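## Task

Put the yellow wire down on the table apart from the rest, leaving at least a hand's width between it and any other wire. No wire may dangle over the table edge, or the task may fail.

## Robot and tools

ROBOT. Two arms, left_arm and right_arm, each with a two-finger gripper. The fingers point along the gripper's +z axis and close along its y axis. The reported end_effector_position is the spot between the pads, roughly 1 cm short of the tips. Base positions in the scene frame: left_arm near (-0.003, +0.342, -0.003) m, right_arm near (+0.006, -0.313, -0.006) m. Both are almost level with tiny tilts.

FRAMES. Scene frame: origin at table-top height, halfway between the bases, a few cm behind the near table edge. +x points out over the table, +z up, and left_arm sits on the +y side. Image left and right do not match arm names. Fixed cameras and the table use the scene frame. Each arm's hand pose, Hand target and wrist-camera pose are in that arm's own base frame. Printed positions can be off by a few cm, worse at long reach.

execute_actions(actions, cameras). actions is a list of actions. Each action is a table of up to 15 rows, one per 1/30 s control step. If it has fewer rows, the last row repeats to fill 15 steps. Every row has 14 numbers in [-1, 1]: left_arm dx, dy, dz, rx, ry, rz, opening, then the same seven for right_arm. Send all 14 even if one arm stays still. dx to rz are offsets, not poses. They are measured along that arm's own base axes from its Hand target as it stood when the action began. Every row is measured from that same start, so a repeated offset moves the arm further. Scale: 1.0 = 0.6 m or 180 degrees. rx, ry, rz form one rotation vector, turning about the Hand target position. opening is absolute: +1 fully open (0.093 m), -1 closed. Six zeros for an arm re-asserts its Hand target. cameras: list of names, ["all"] or []. Images come by default only with an empty actions list. An empty list also reports the scene number and task.

move(target, speed, blend, opening_speed, grip_force, blocking, cameras). target is one 14-number row in the same layout and scale, or a list of up to 15 rows. Every row is an offset from the Hand targets at the call's start, not from the previous row. Paths are straight, and all arms finish together. Time runs at least 0.5 s and at most 10 s for the whole list. speed: m/s, 0.002 to 2.9, default 0.25; turns are capped at twice that in rad/s. Give one number, or one per target. blend: corner rounding in m, one number or one per target; 0 means stop at each target. opening_speed: change per second on the -1..+1 scale, at least 0.2. grip_force: N per pad, 10 to 50, one number or one per arm. It persists, and low values close slowly. blocking=false returns after about 0.5 s while the motion continues. The result adds a "move:" line with an ending such as done, off_target, moving, held or fault, plus limits (paced = pose clipped, held = steps withheld). done means at rest within 10 mm and 2 degrees. Neither done nor off_target says anything about contact. Moves neither avoid obstacles nor the other arm.

wait(seconds 0 to 10, cameras) lets time pass while holding commands. stop(cameras) brakes a running move. zoom_image(camera, region) enlarges [x0, y0, x1, y1] pixels, at most 504 by 504, of the newest image. Cameras are cam_high, cam_low, cam_left_wrist and cam_right_wrist, each 896x504. finished_scene(scene) ends the scene for good; scene is its number, 1 to 2. Make no further calls in that reply.

RESULTS. Hand target is the last commanded pose after clipping, and the next offsets start from it. The gripper often rests short of it. If so, send the remaining distance as an offset. Tool commands lists the present gripper commands; a 0 you send is a real command. grip_measured: +1 open, -1 closed. Pads meet near -0.94, and each mm of object width adds about 0.0208. To grip a flat rigid part, send about 0.24 below its width reading, and keep sending that value to hold. To release, send a value well above the width reading. Joint positions end with the finger gap in metres. Joint torques include the arm's own weight. Joint velocities may be marked within noise. Motor temperatures show MOTOR HOT at 75 °C. At 90 °C the arm folds and idles, and at 100 °C it goes limp.

MOTION NOTES. Orientation commands are clipped to within 40 degrees of the current one each step. Friction and weight can leave the gripper low, short or tilted, so check the pose after each move and correct it. Tiny moves may fail or drift sideways. Don't route a path near the arm's own base; go around it. Joint ranges (rad): waist -2.618..3.054, shoulder 0..3.142, elbow 0..3.142 (straight at 2.901), wrist pitch ±1.571, wrist yaw ±1.571, wrist roll ±2.094.

AVOID. Objects falling or being left off the table. Releasing a wire while it still moves. Fast impacts and hard presses; a target far past a contact presses harder. Watch the bar, plate and rail behind the table, whose tops stand up to 3 cm above it. Grippers or wrist cameras must not touch each other, and neither gripper may close on the other's fingers. Avoid strain on wrist camera cables and long stretched-out holds that heat motors. Loose objects may get nudged now and then, so recheck before finishing.

Each tool is called after "Request:" as name(argument=value, ...) on one line, values as JSON.

## Session

Request:
execute_actions(actions=[])

Scene clock: 0.00 s.
left_arm: end_effector_position=(+0.3754, -0.0005, +0.4011) grip_measured=+1.000 end_effector_quat_wxyz=(+0.706, +0.000, +0.709, -0.002) | right_arm: end_effector_position=(+0.3245, +0.3107, +0.2714) grip_measured=-0.935 end_effector_quat_wxyz=(+0.475, -0.493, +0.585, +0.435)
Joint positions: left_arm=[0 1.047 1.047 -0.004 0.003 -0.004 0.093] | right_arm=[0.449 1.57 1.11 0.154 -0.97 -0.214 0]
Joint velocities: within noise
Joint torques (N m): no reading
Motor temperatures (°C): left_arm=[29 31 30 30 26 27 27] | right_arm=[26 31 31 31 31 30 28]
Heat: left arm: 31 °C; right arm: 31 °C.
Hand target: left_arm +0.3732, +0.0006, +0.4097; +0.713, -0.001, +0.701, +0.001 | right_arm +0.3245, +0.3101, +0.2773; +0.481, -0.495, +0.579, +0.433
Tool commands: left_gripper/opening=+1.0 right_gripper/opening=-0.941665

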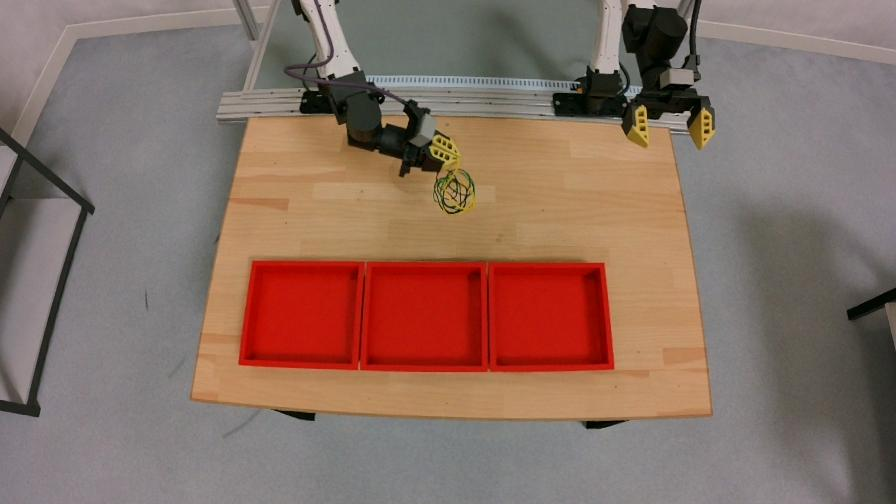

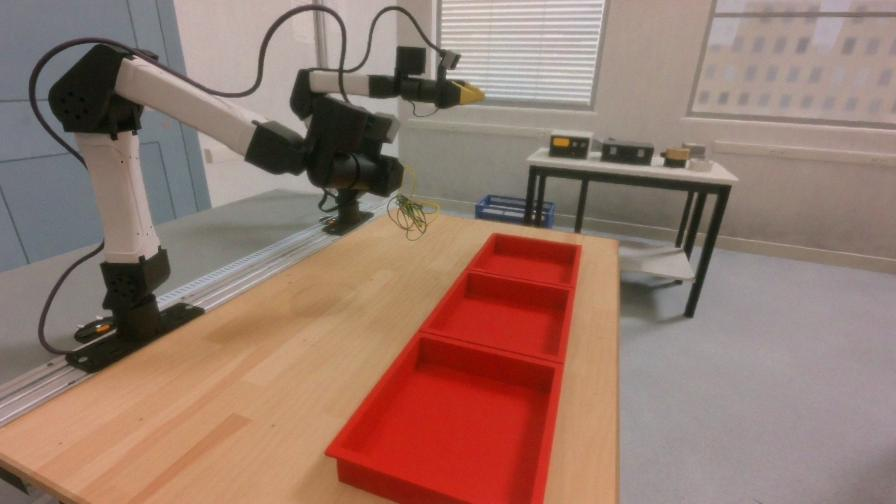

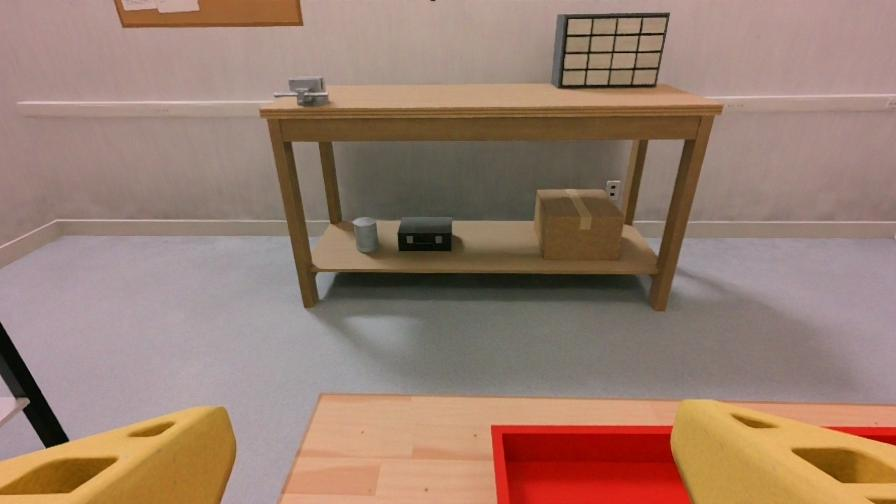

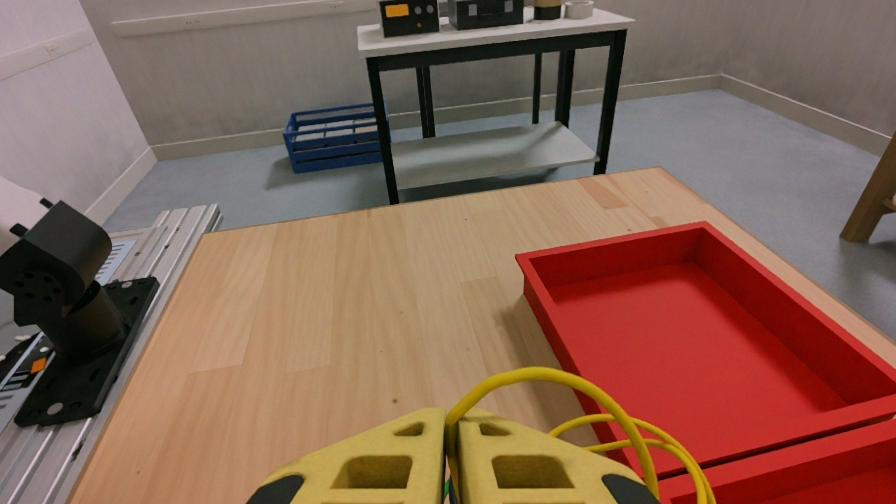

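Request:
zoom_image(camera="cam_high", region=[400, 120, 510, 230])

Request:
zoom_image(camera="cam_low", region=[360, 150, 470, 250])

Request:
zoom_image(camera="cam_right_wrist", region=[400, 340, 740, 503])

Scaled by 4.582.

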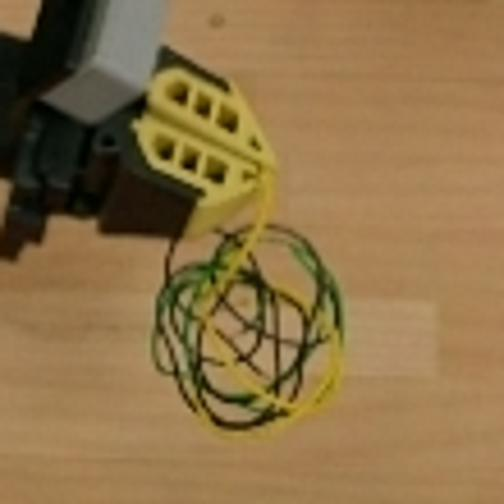

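Scaled by 4.582.

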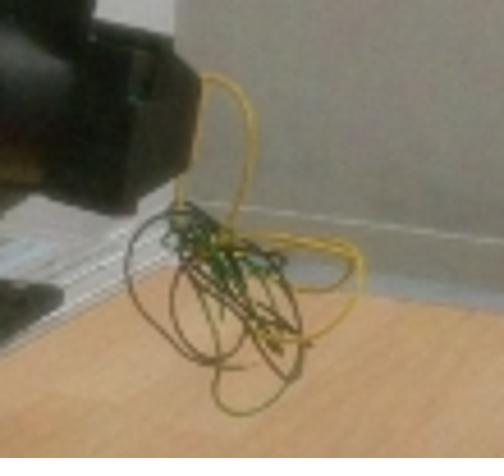

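Scaled by 1.482.

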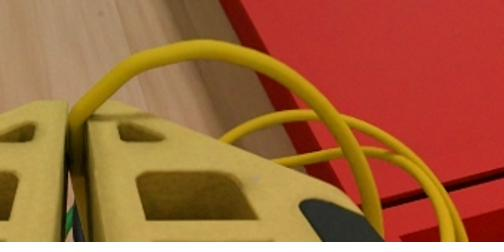

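Request:
move(target=[-0.07,-0.18,-0.25,0,0,-0.42,1, 0,0,0,0,0,0,-0.941665], cameras=["all"])

Scene clock: 25.23 s.
left_arm: end_effector_position=(+0.3306, -0.1052, +0.2586) grip_measured=+1.000 end_effector_quat_wxyz=(+0.554, +0.418, +0.571, -0.437) | right_arm: end_effector_position=(+0.3245, +0.3107, +0.2714) grip_measured=-0.935 end_effector_quat_wxyz=(+0.475, -0.493, +0.585, +0.435)
Joint positions: left_arm=[0.197 1.467 0.755 0.68 1.498 -0.004 0.093] | right_arm=[0.449 1.57 1.11 0.154 -0.97 -0.214 0]
Joint torques (N m): left_arm=[-0.73 -4.49 7.83 1.6 0.01 -0.07] | right_arm=[0.14 -7.27 8.38 1.86 -0.02 0.06]
Motor temperatures (°C): left_arm=[29 32 36 37 26 27 27] | right_arm=[26 35 36 35 31 30 28]
Heat: left arm: 37 °C; right arm: 36 °C.
Hand target: left_arm +0.3312, -0.1075, +0.2597; +0.564, +0.429, +0.554, -0.437 | right_arm +0.3245, +0.3101, +0.2773; +0.481, -0.495, +0.579, +0.433
Off the commanded pose: left_arm 0.003 m, 3 deg | right_arm 0.006 m, 1 deg.
move: off_target (left_arm)

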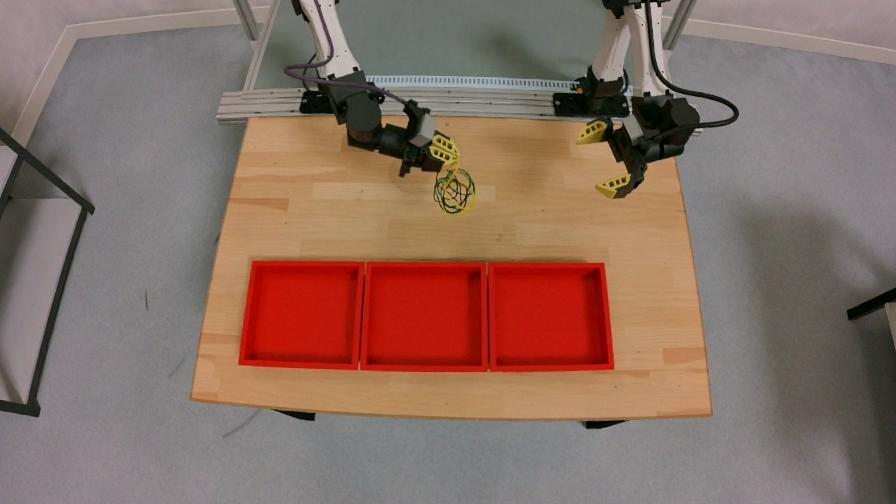

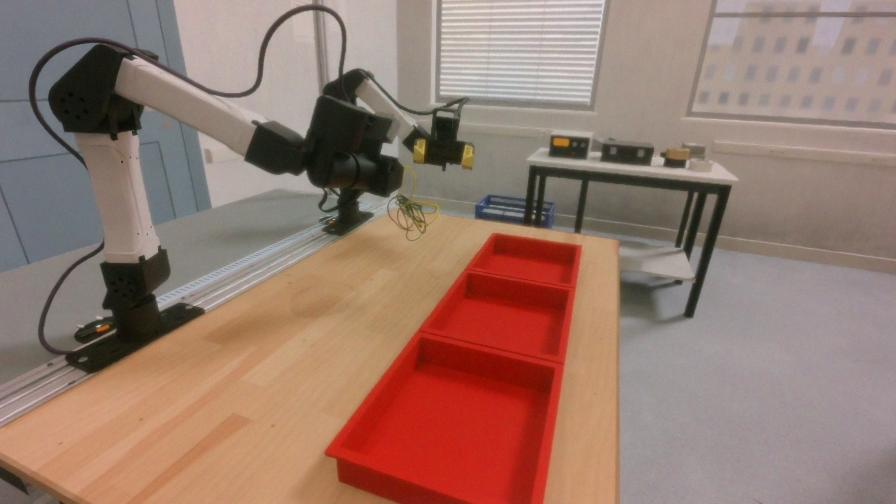

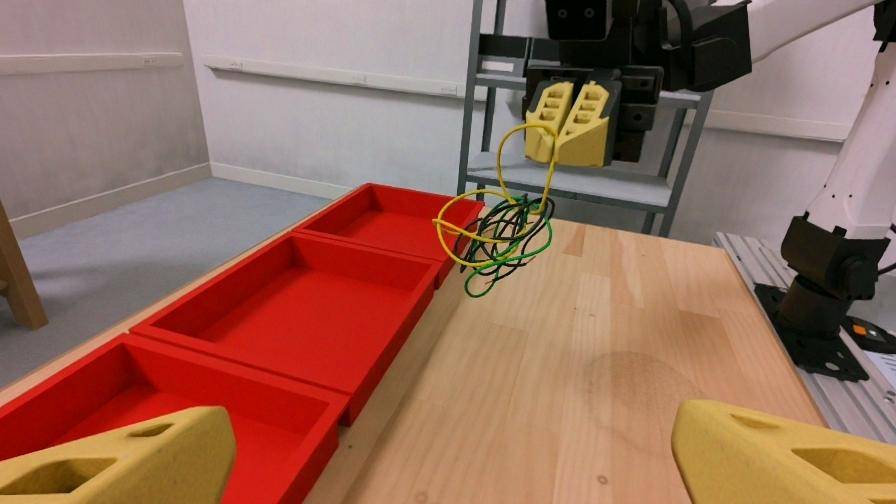

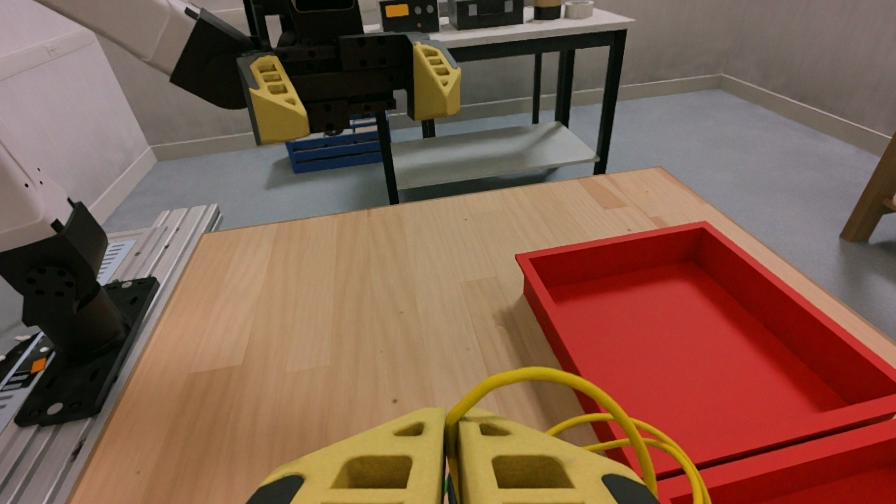

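Request:
zoom_image(camera="cam_left_wrist", region=[410, 70, 650, 310])

Scaled by 2.100.

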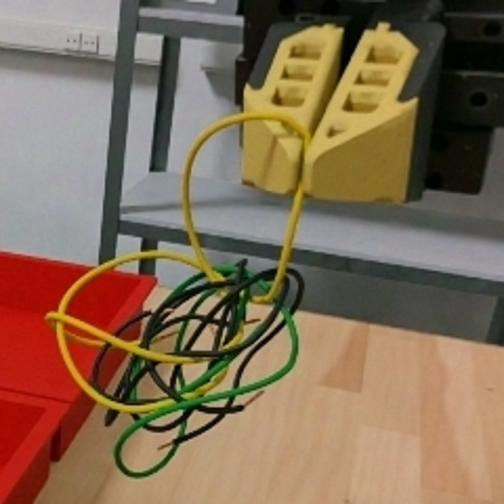

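Request:
move(target=[0.017,-0.17,-0.14,0,0,0,1, 0,0,0,0,0,0,-0.941665], cameras=["cam_high","cam_left_wrist"])

Request:
zoom_image(camera="cam_left_wrist", region=[300, 0, 700, 400])

Request:
zoom_image(camera="cam_high", region=[400, 120, 520, 240])

Scene clock: 60.93 s.
left_arm: end_effector_position=(+0.3419, -0.2084, +0.1773) grip_measured=+1.000 end_effector_quat_wxyz=(+0.553, +0.428, +0.561, -0.443) | right_arm: end_effector_position=(+0.3245, +0.3107, +0.2714) grip_measured=-0.935 end_effector_quat_wxyz=(+0.475, -0.493, +0.585, +0.435)
Joint positions: left_arm=[-0.148 1.769 0.638 1.14 1.178 -0.033 0.093] | right_arm=[0.449 1.57 1.11 0.154 -0.97 -0.214 0]
Joint torques (N m): left_arm=[-0.58 -6.06 4.6 1.89 -0.23 -0.08] | right_arm=[-0.12 -7.32 8.28 1.87 -0.02 0.03]
Heat: left arm: 37 °C; right arm: 38 °C.
Hand target: left_arm +0.3414, -0.2095, +0.1758; +0.564, +0.429, +0.554, -0.437 | right_arm +0.3245, +0.3101, +0.2773; +0.481, -0.495, +0.579, +0.433
Off the commanded pose: left_arm 0.002 m, 2 deg | right_arm 0.006 m, 1 deg.
move: done
Images, in order (width x height): cam_high 896x504, cam_left_wrist 896x504.

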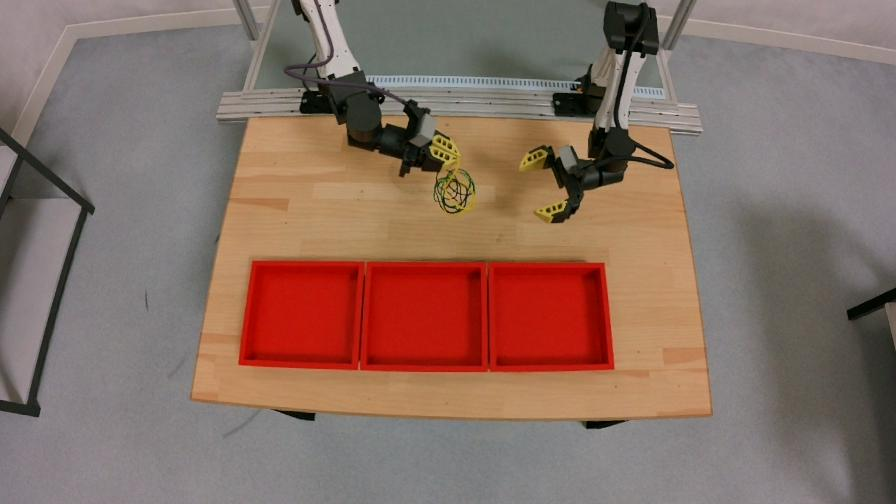

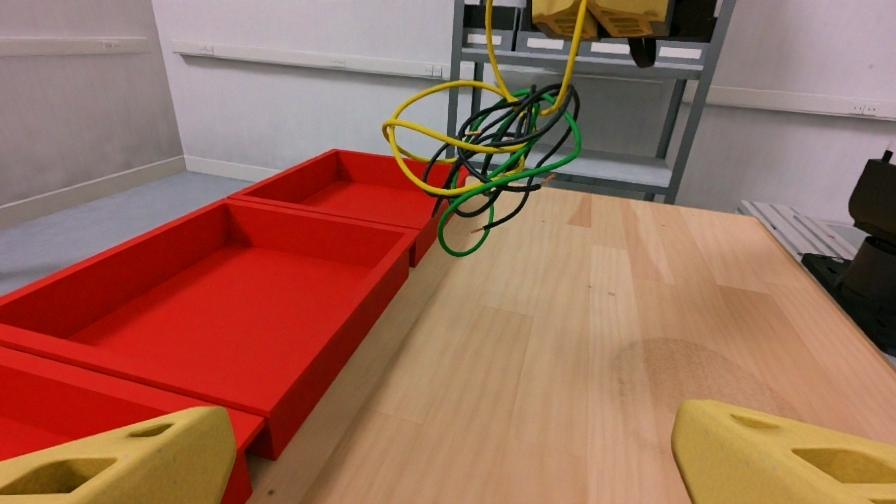

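Scaled by 1.260.

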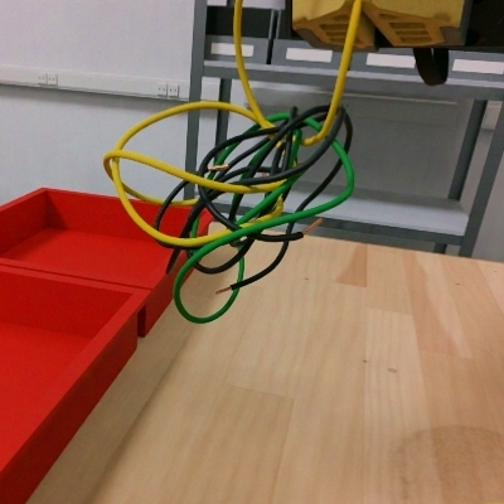

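Scaled by 4.200.

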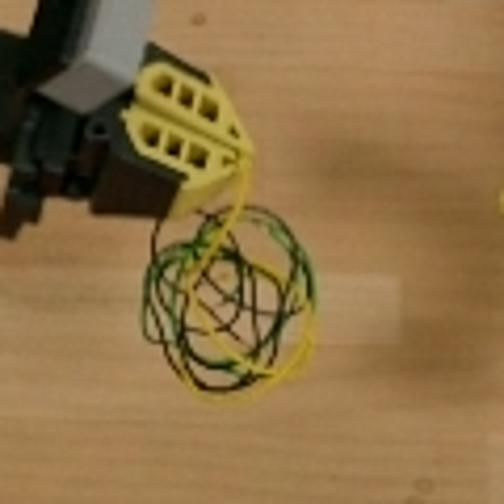

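Request:
move(target=[0.062,-0.223,0.016,0,0,0,1, 0,0,0,0,0,0,-0.941665], speed=0.12, cameras=["all"])

Request:
zoom_image(camera="cam_left_wrist", region=[200, 0, 704, 504])

Request:
zoom_image(camera="cam_low", region=[340, 130, 500, 250])

Request:
zoom_image(camera="cam_high", region=[400, 120, 520, 240])

Scene clock: 88.33 s.
left_arm: end_effector_position=(+0.3709, -0.3393, +0.1855) grip_measured=+1.000 end_effector_quat_wxyz=(+0.560, +0.429, +0.552, -0.444) | right_arm: end_effector_position=(+0.3245, +0.3107, +0.2714) grip_measured=-0.935 end_effector_quat_wxyz=(+0.475, -0.493, +0.585, +0.435)
Joint positions: left_arm=[-0.488 1.966 0.944 1.053 0.843 -0.033 0.093] | right_arm=[0.449 1.57 1.11 0.154 -0.97 -0.214 0]
Joint torques (N m): left_arm=[-0.36 -8.27 9.58 1.39 -0.27 0.06] | right_arm=[-0.01 -7.46 8.4 1.88 -0.11 0.07]
Heat: left arm: 41 °C; right arm: 40 °C.
Hand target: left_arm +0.3786, -0.3432, +0.1853; +0.564, +0.429, +0.554, -0.437 | right_arm +0.3245, +0.3101, +0.2773; +0.481, -0.495, +0.579, +0.433
Off the commanded pose: left_arm 0.009 m, 1 deg | right_arm 0.006 m, 1 deg.
move: done

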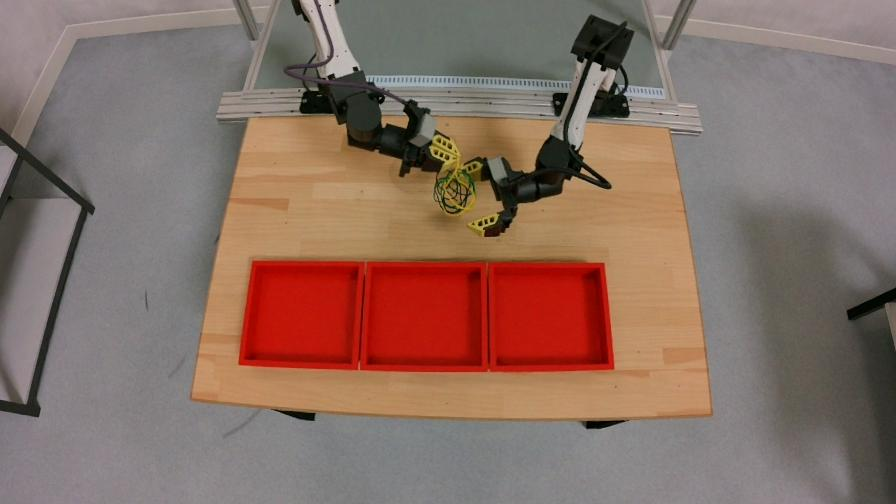

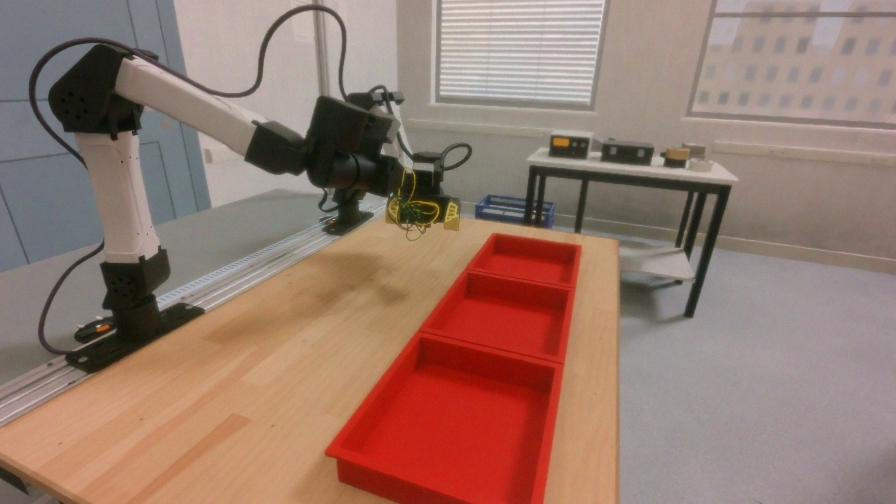

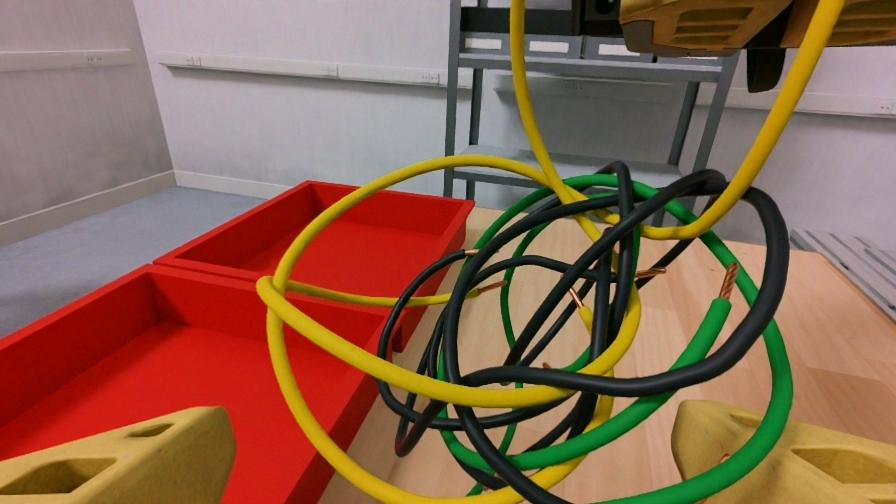

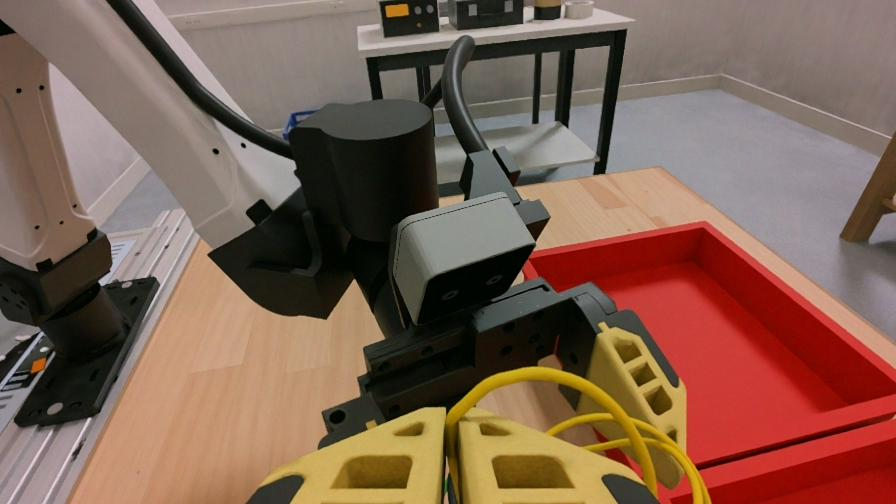

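Scaled by 1.000.

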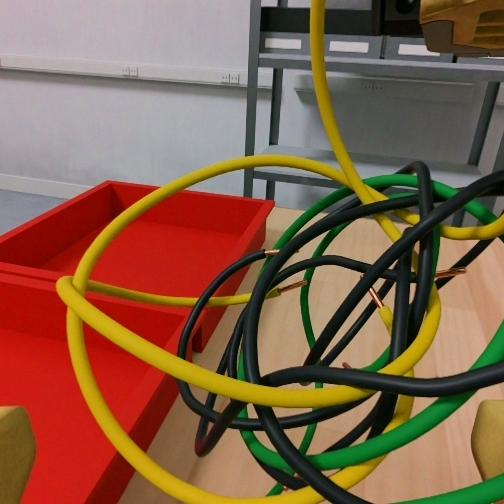

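Scaled by 3.150.

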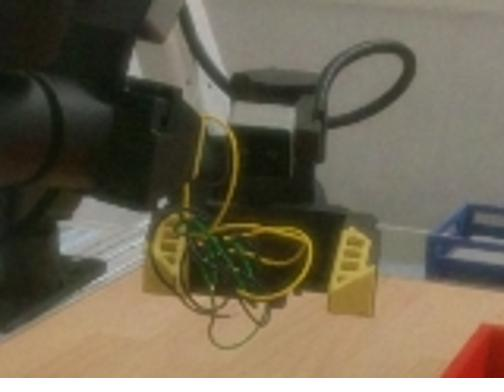

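Scaled by 4.200.

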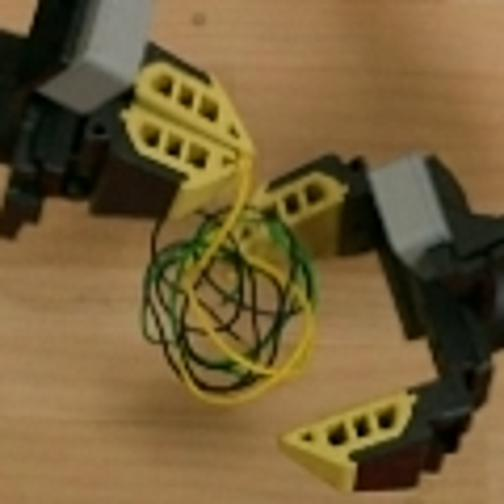

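Request:
zoom_image(camera="cam_left_wrist", region=[370, 150, 620, 400])

Request:
zoom_image(camera="cam_left_wrist", region=[560, 150, 810, 400])

Request:
zoom_image(camera="cam_left_wrist", region=[380, 330, 690, 504])

Scaled by 2.016.

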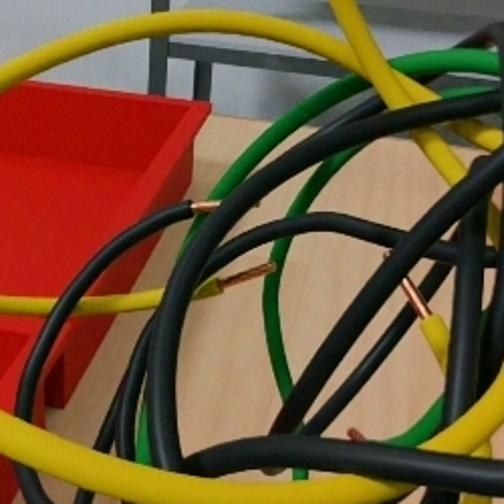

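Scaled by 2.016.

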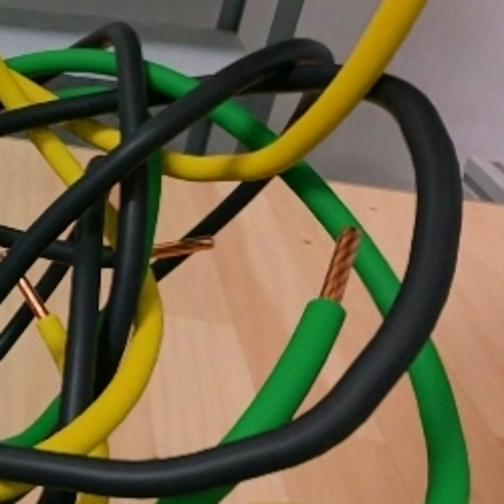

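Scaled by 1.626.

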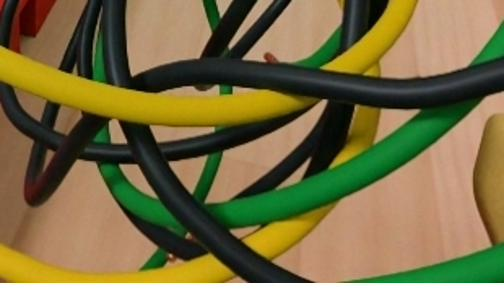

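Request:
move(target=[[-0.032,0.112,0,0,0,0,0, 0,0,0,0,0,0,-0.941665],[-0.12,0.087,0.033,0,0,0,0, 0,0,0,0,0,0,-0.941665],[-0.082,-0.05,0.033,0,0,0,0, 0,0,0,0,0,0,-0.941665]], speed=[0.15,0.2,0.08], blend=[0.02,0.01,0], cameras=["all"])

Request:
zoom_image(camera="cam_left_wrist", region=[200, 0, 704, 504])

Request:
zoom_image(camera="cam_low", region=[340, 130, 500, 250])

Request:
zoom_image(camera="cam_high", region=[400, 120, 520, 240])

Scene clock: 139.97 s.
left_arm: end_effector_position=(+0.3229, -0.3678, +0.2033) grip_measured=+0.002 end_effector_quat_wxyz=(+0.558, +0.428, +0.555, -0.445) | right_arm: end_effector_position=(+0.3245, +0.3107, +0.2714) grip_measured=-0.935 end_effector_quat_wxyz=(+0.475, -0.493, +0.585, +0.435)
Joint positions: left_arm=[-0.626 1.834 0.853 1.005 0.704 -0.033 0.045] | right_arm=[0.449 1.57 1.11 0.154 -0.97 -0.214 0]
Joint torques (N m): left_arm=[-0.62 -7.47 9.96 1.47 -0.27 0.11] | right_arm=[-0.05 -7.56 8.47 1.84 -0.03 0.05]
Motor temperatures (°C): left_arm=[29 39 39 40 26 27 27] | right_arm=[26 40 41 41 31 30 28]
Heat: left arm: 40 °C; right arm: 41 °C.
Hand target: left_arm +0.3295, -0.3732, +0.2051; +0.564, +0.429, +0.554, -0.437 | right_arm +0.3245, +0.3101, +0.2773; +0.481, -0.495, +0.579, +0.433
Off the commanded pose: left_arm 0.009 m, 1 deg | right_arm 0.006 m, 1 deg.
move: done

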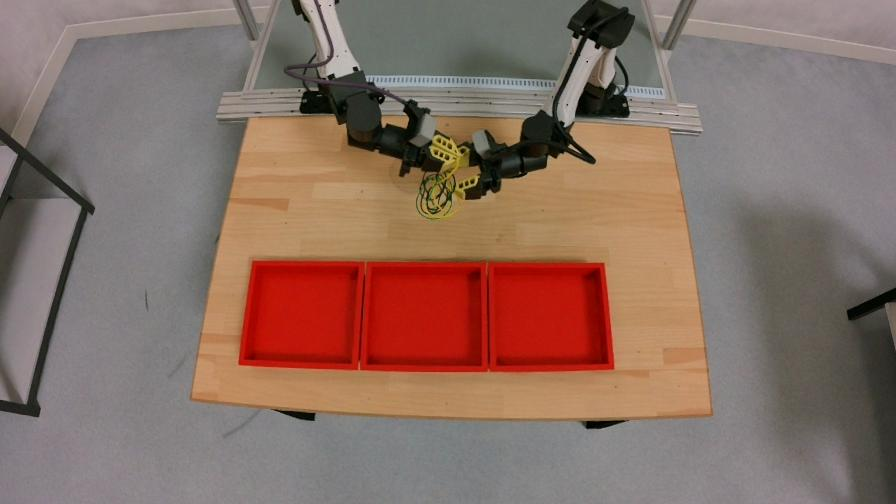

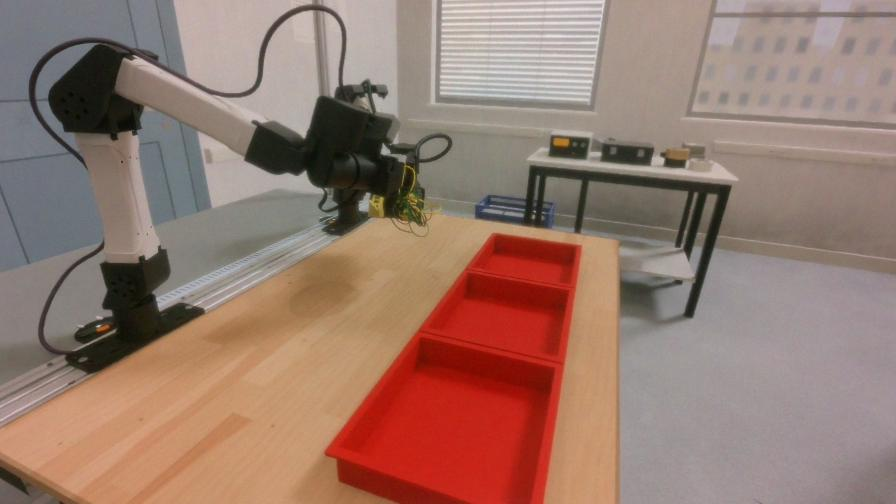

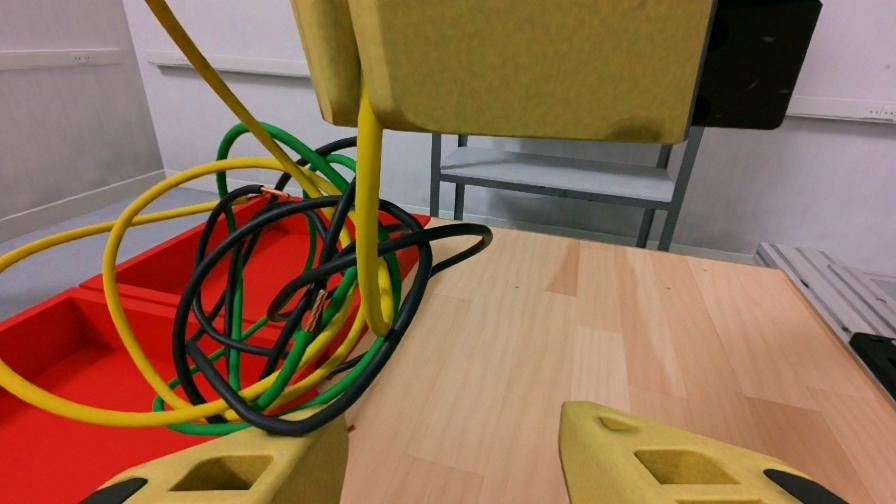

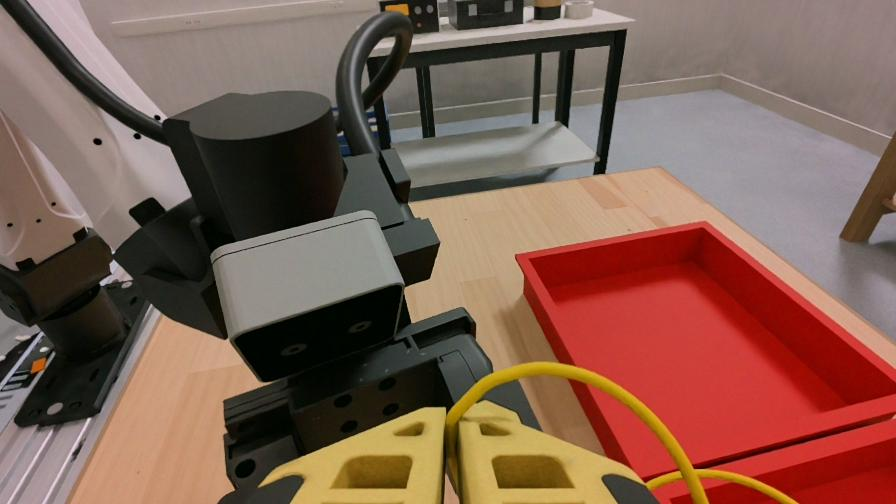

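Scaled by 1.000.

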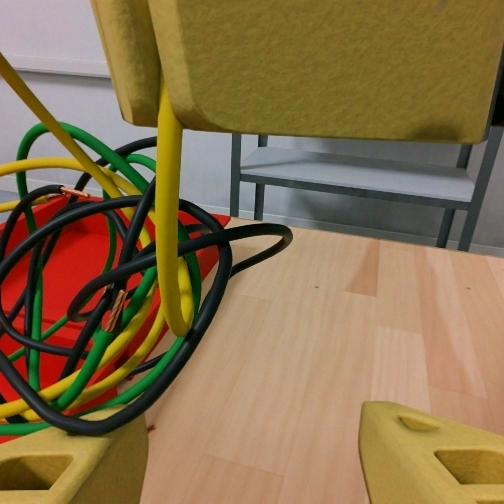

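Scaled by 3.150.

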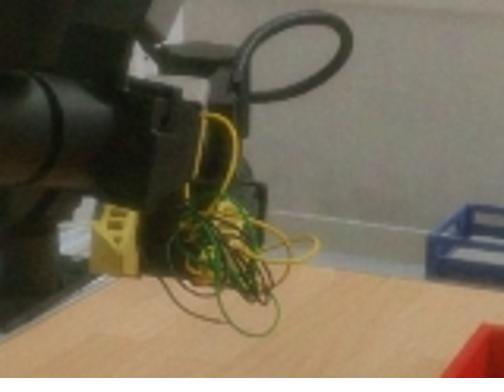

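Scaled by 4.200.

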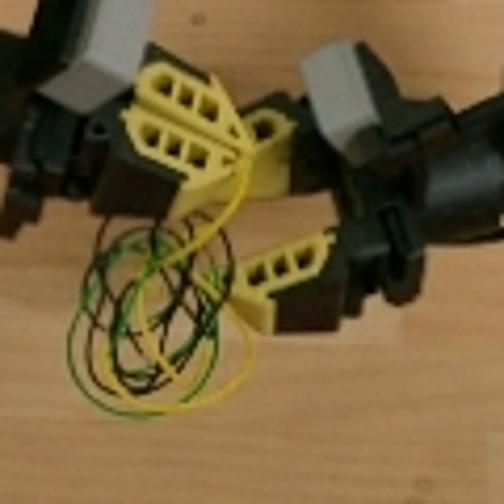

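Request:
move(target=[[-0.034,0.12,0,0,0,0,0, 0,0,0,0,0,0,-0.941665],[0.036,0.19,-0.067,0,0,0,1, 0,0,0,0,0,0,-0.941665]], speed=[0.15,0.2], blend=[0.02,0], cameras=["all"])

Request:
zoom_image(camera="cam_left_wrist", region=[300, 0, 700, 400])

Request:
zoom_image(camera="cam_low", region=[340, 130, 500, 250])

Request:
zoom_image(camera="cam_high", region=[400, 120, 520, 240])

Scene clock: 164.33 s.
left_arm: end_effector_position=(+0.3453, -0.2585, +0.1543) grip_measured=+1.000 end_effector_quat_wxyz=(+0.540, +0.420, +0.577, -0.446) | right_arm: end_effector_position=(+0.3245, +0.3107, +0.2714) grip_measured=-0.935 end_effector_quat_wxyz=(+0.475, -0.493, +0.585, +0.435)
Joint positions: left_arm=[-0.305 1.87 0.677 1.157 1.014 -0.031 0.093] | right_arm=[0.449 1.57 1.11 0.154 -0.97 -0.214 0]
Joint torques (N m): left_arm=[0.18 -6.89 7.75 2.02 -0.03 0] | right_arm=[-0.09 -7.47 8.31 1.87 -0.02 0.03]
Heat: left arm: 42 °C; right arm: 42 °C.
Hand target: left_arm +0.3511, -0.2593, +0.1650; +0.564, +0.429, +0.554, -0.437 | right_arm +0.3245, +0.3101, +0.2773; +0.481, -0.495, +0.579, +0.433
Off the commanded pose: left_arm 0.012 m, 4 deg | right_arm 0.006 m, 1 deg.
move: off_target (left_arm); target 2's new opening was sent with left_arm's hand 0.012 m and 4 deg from that target

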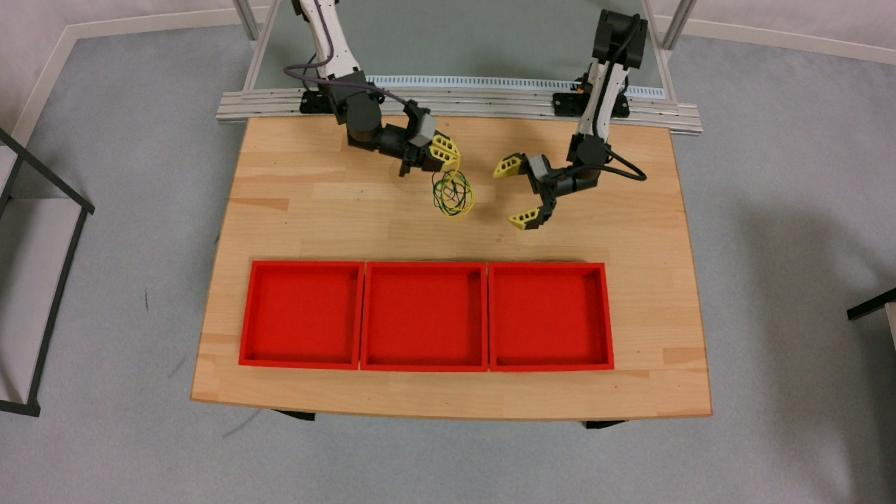

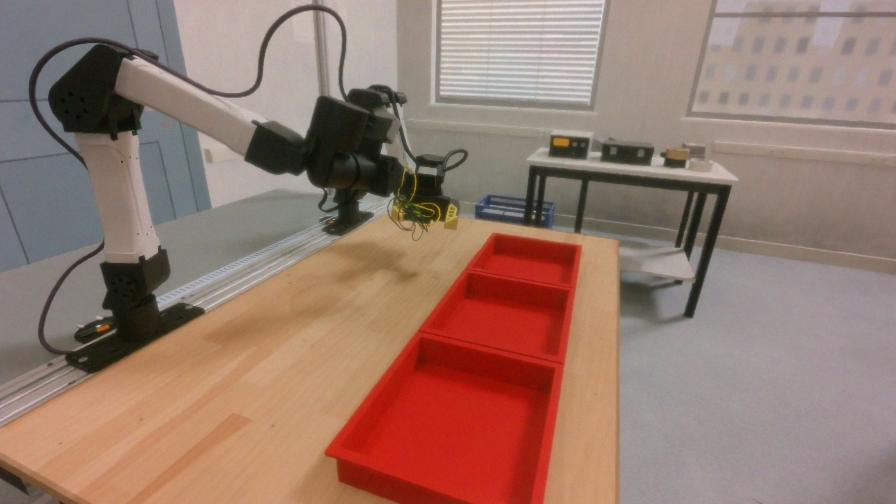

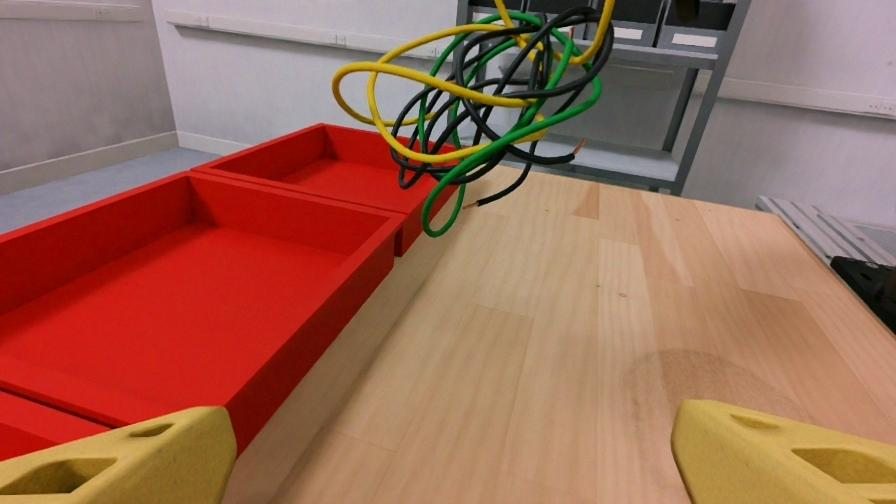

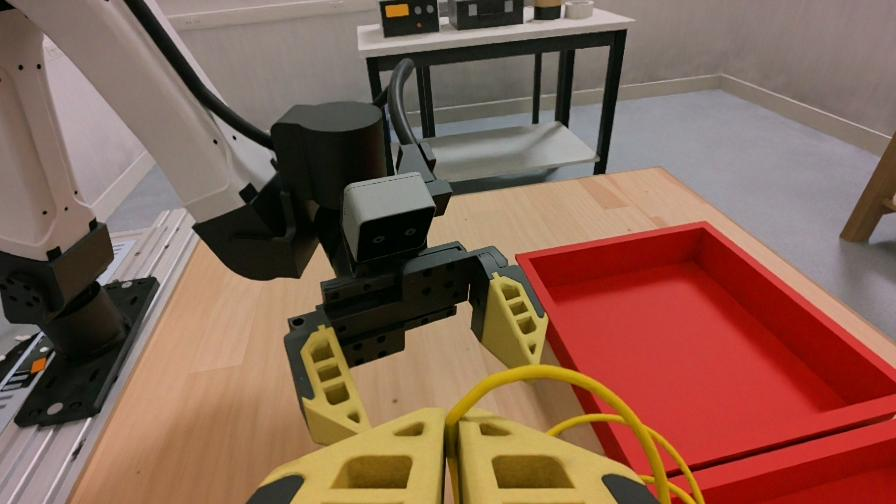

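Scaled by 1.260.

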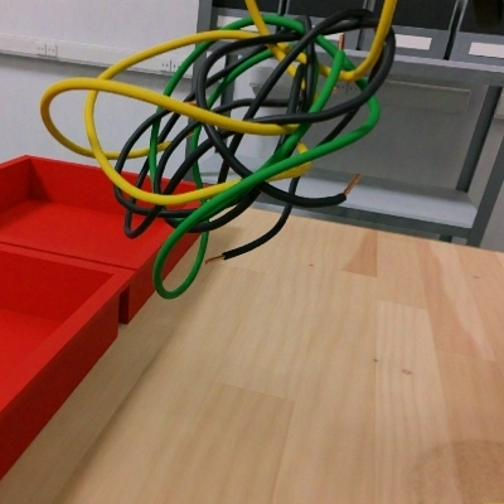

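Scaled by 3.150.

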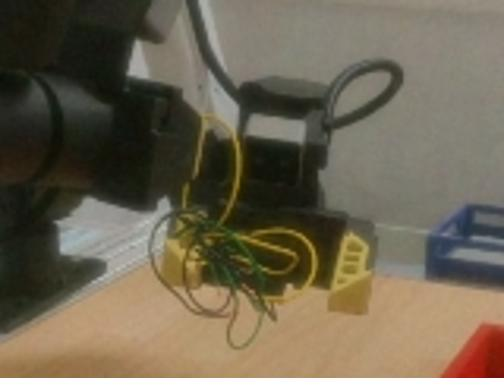

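Scaled by 4.200.

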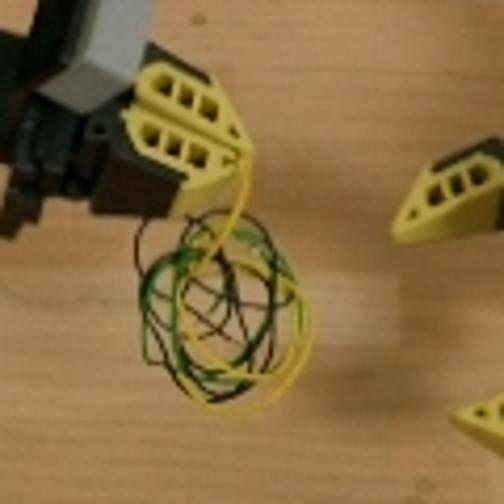

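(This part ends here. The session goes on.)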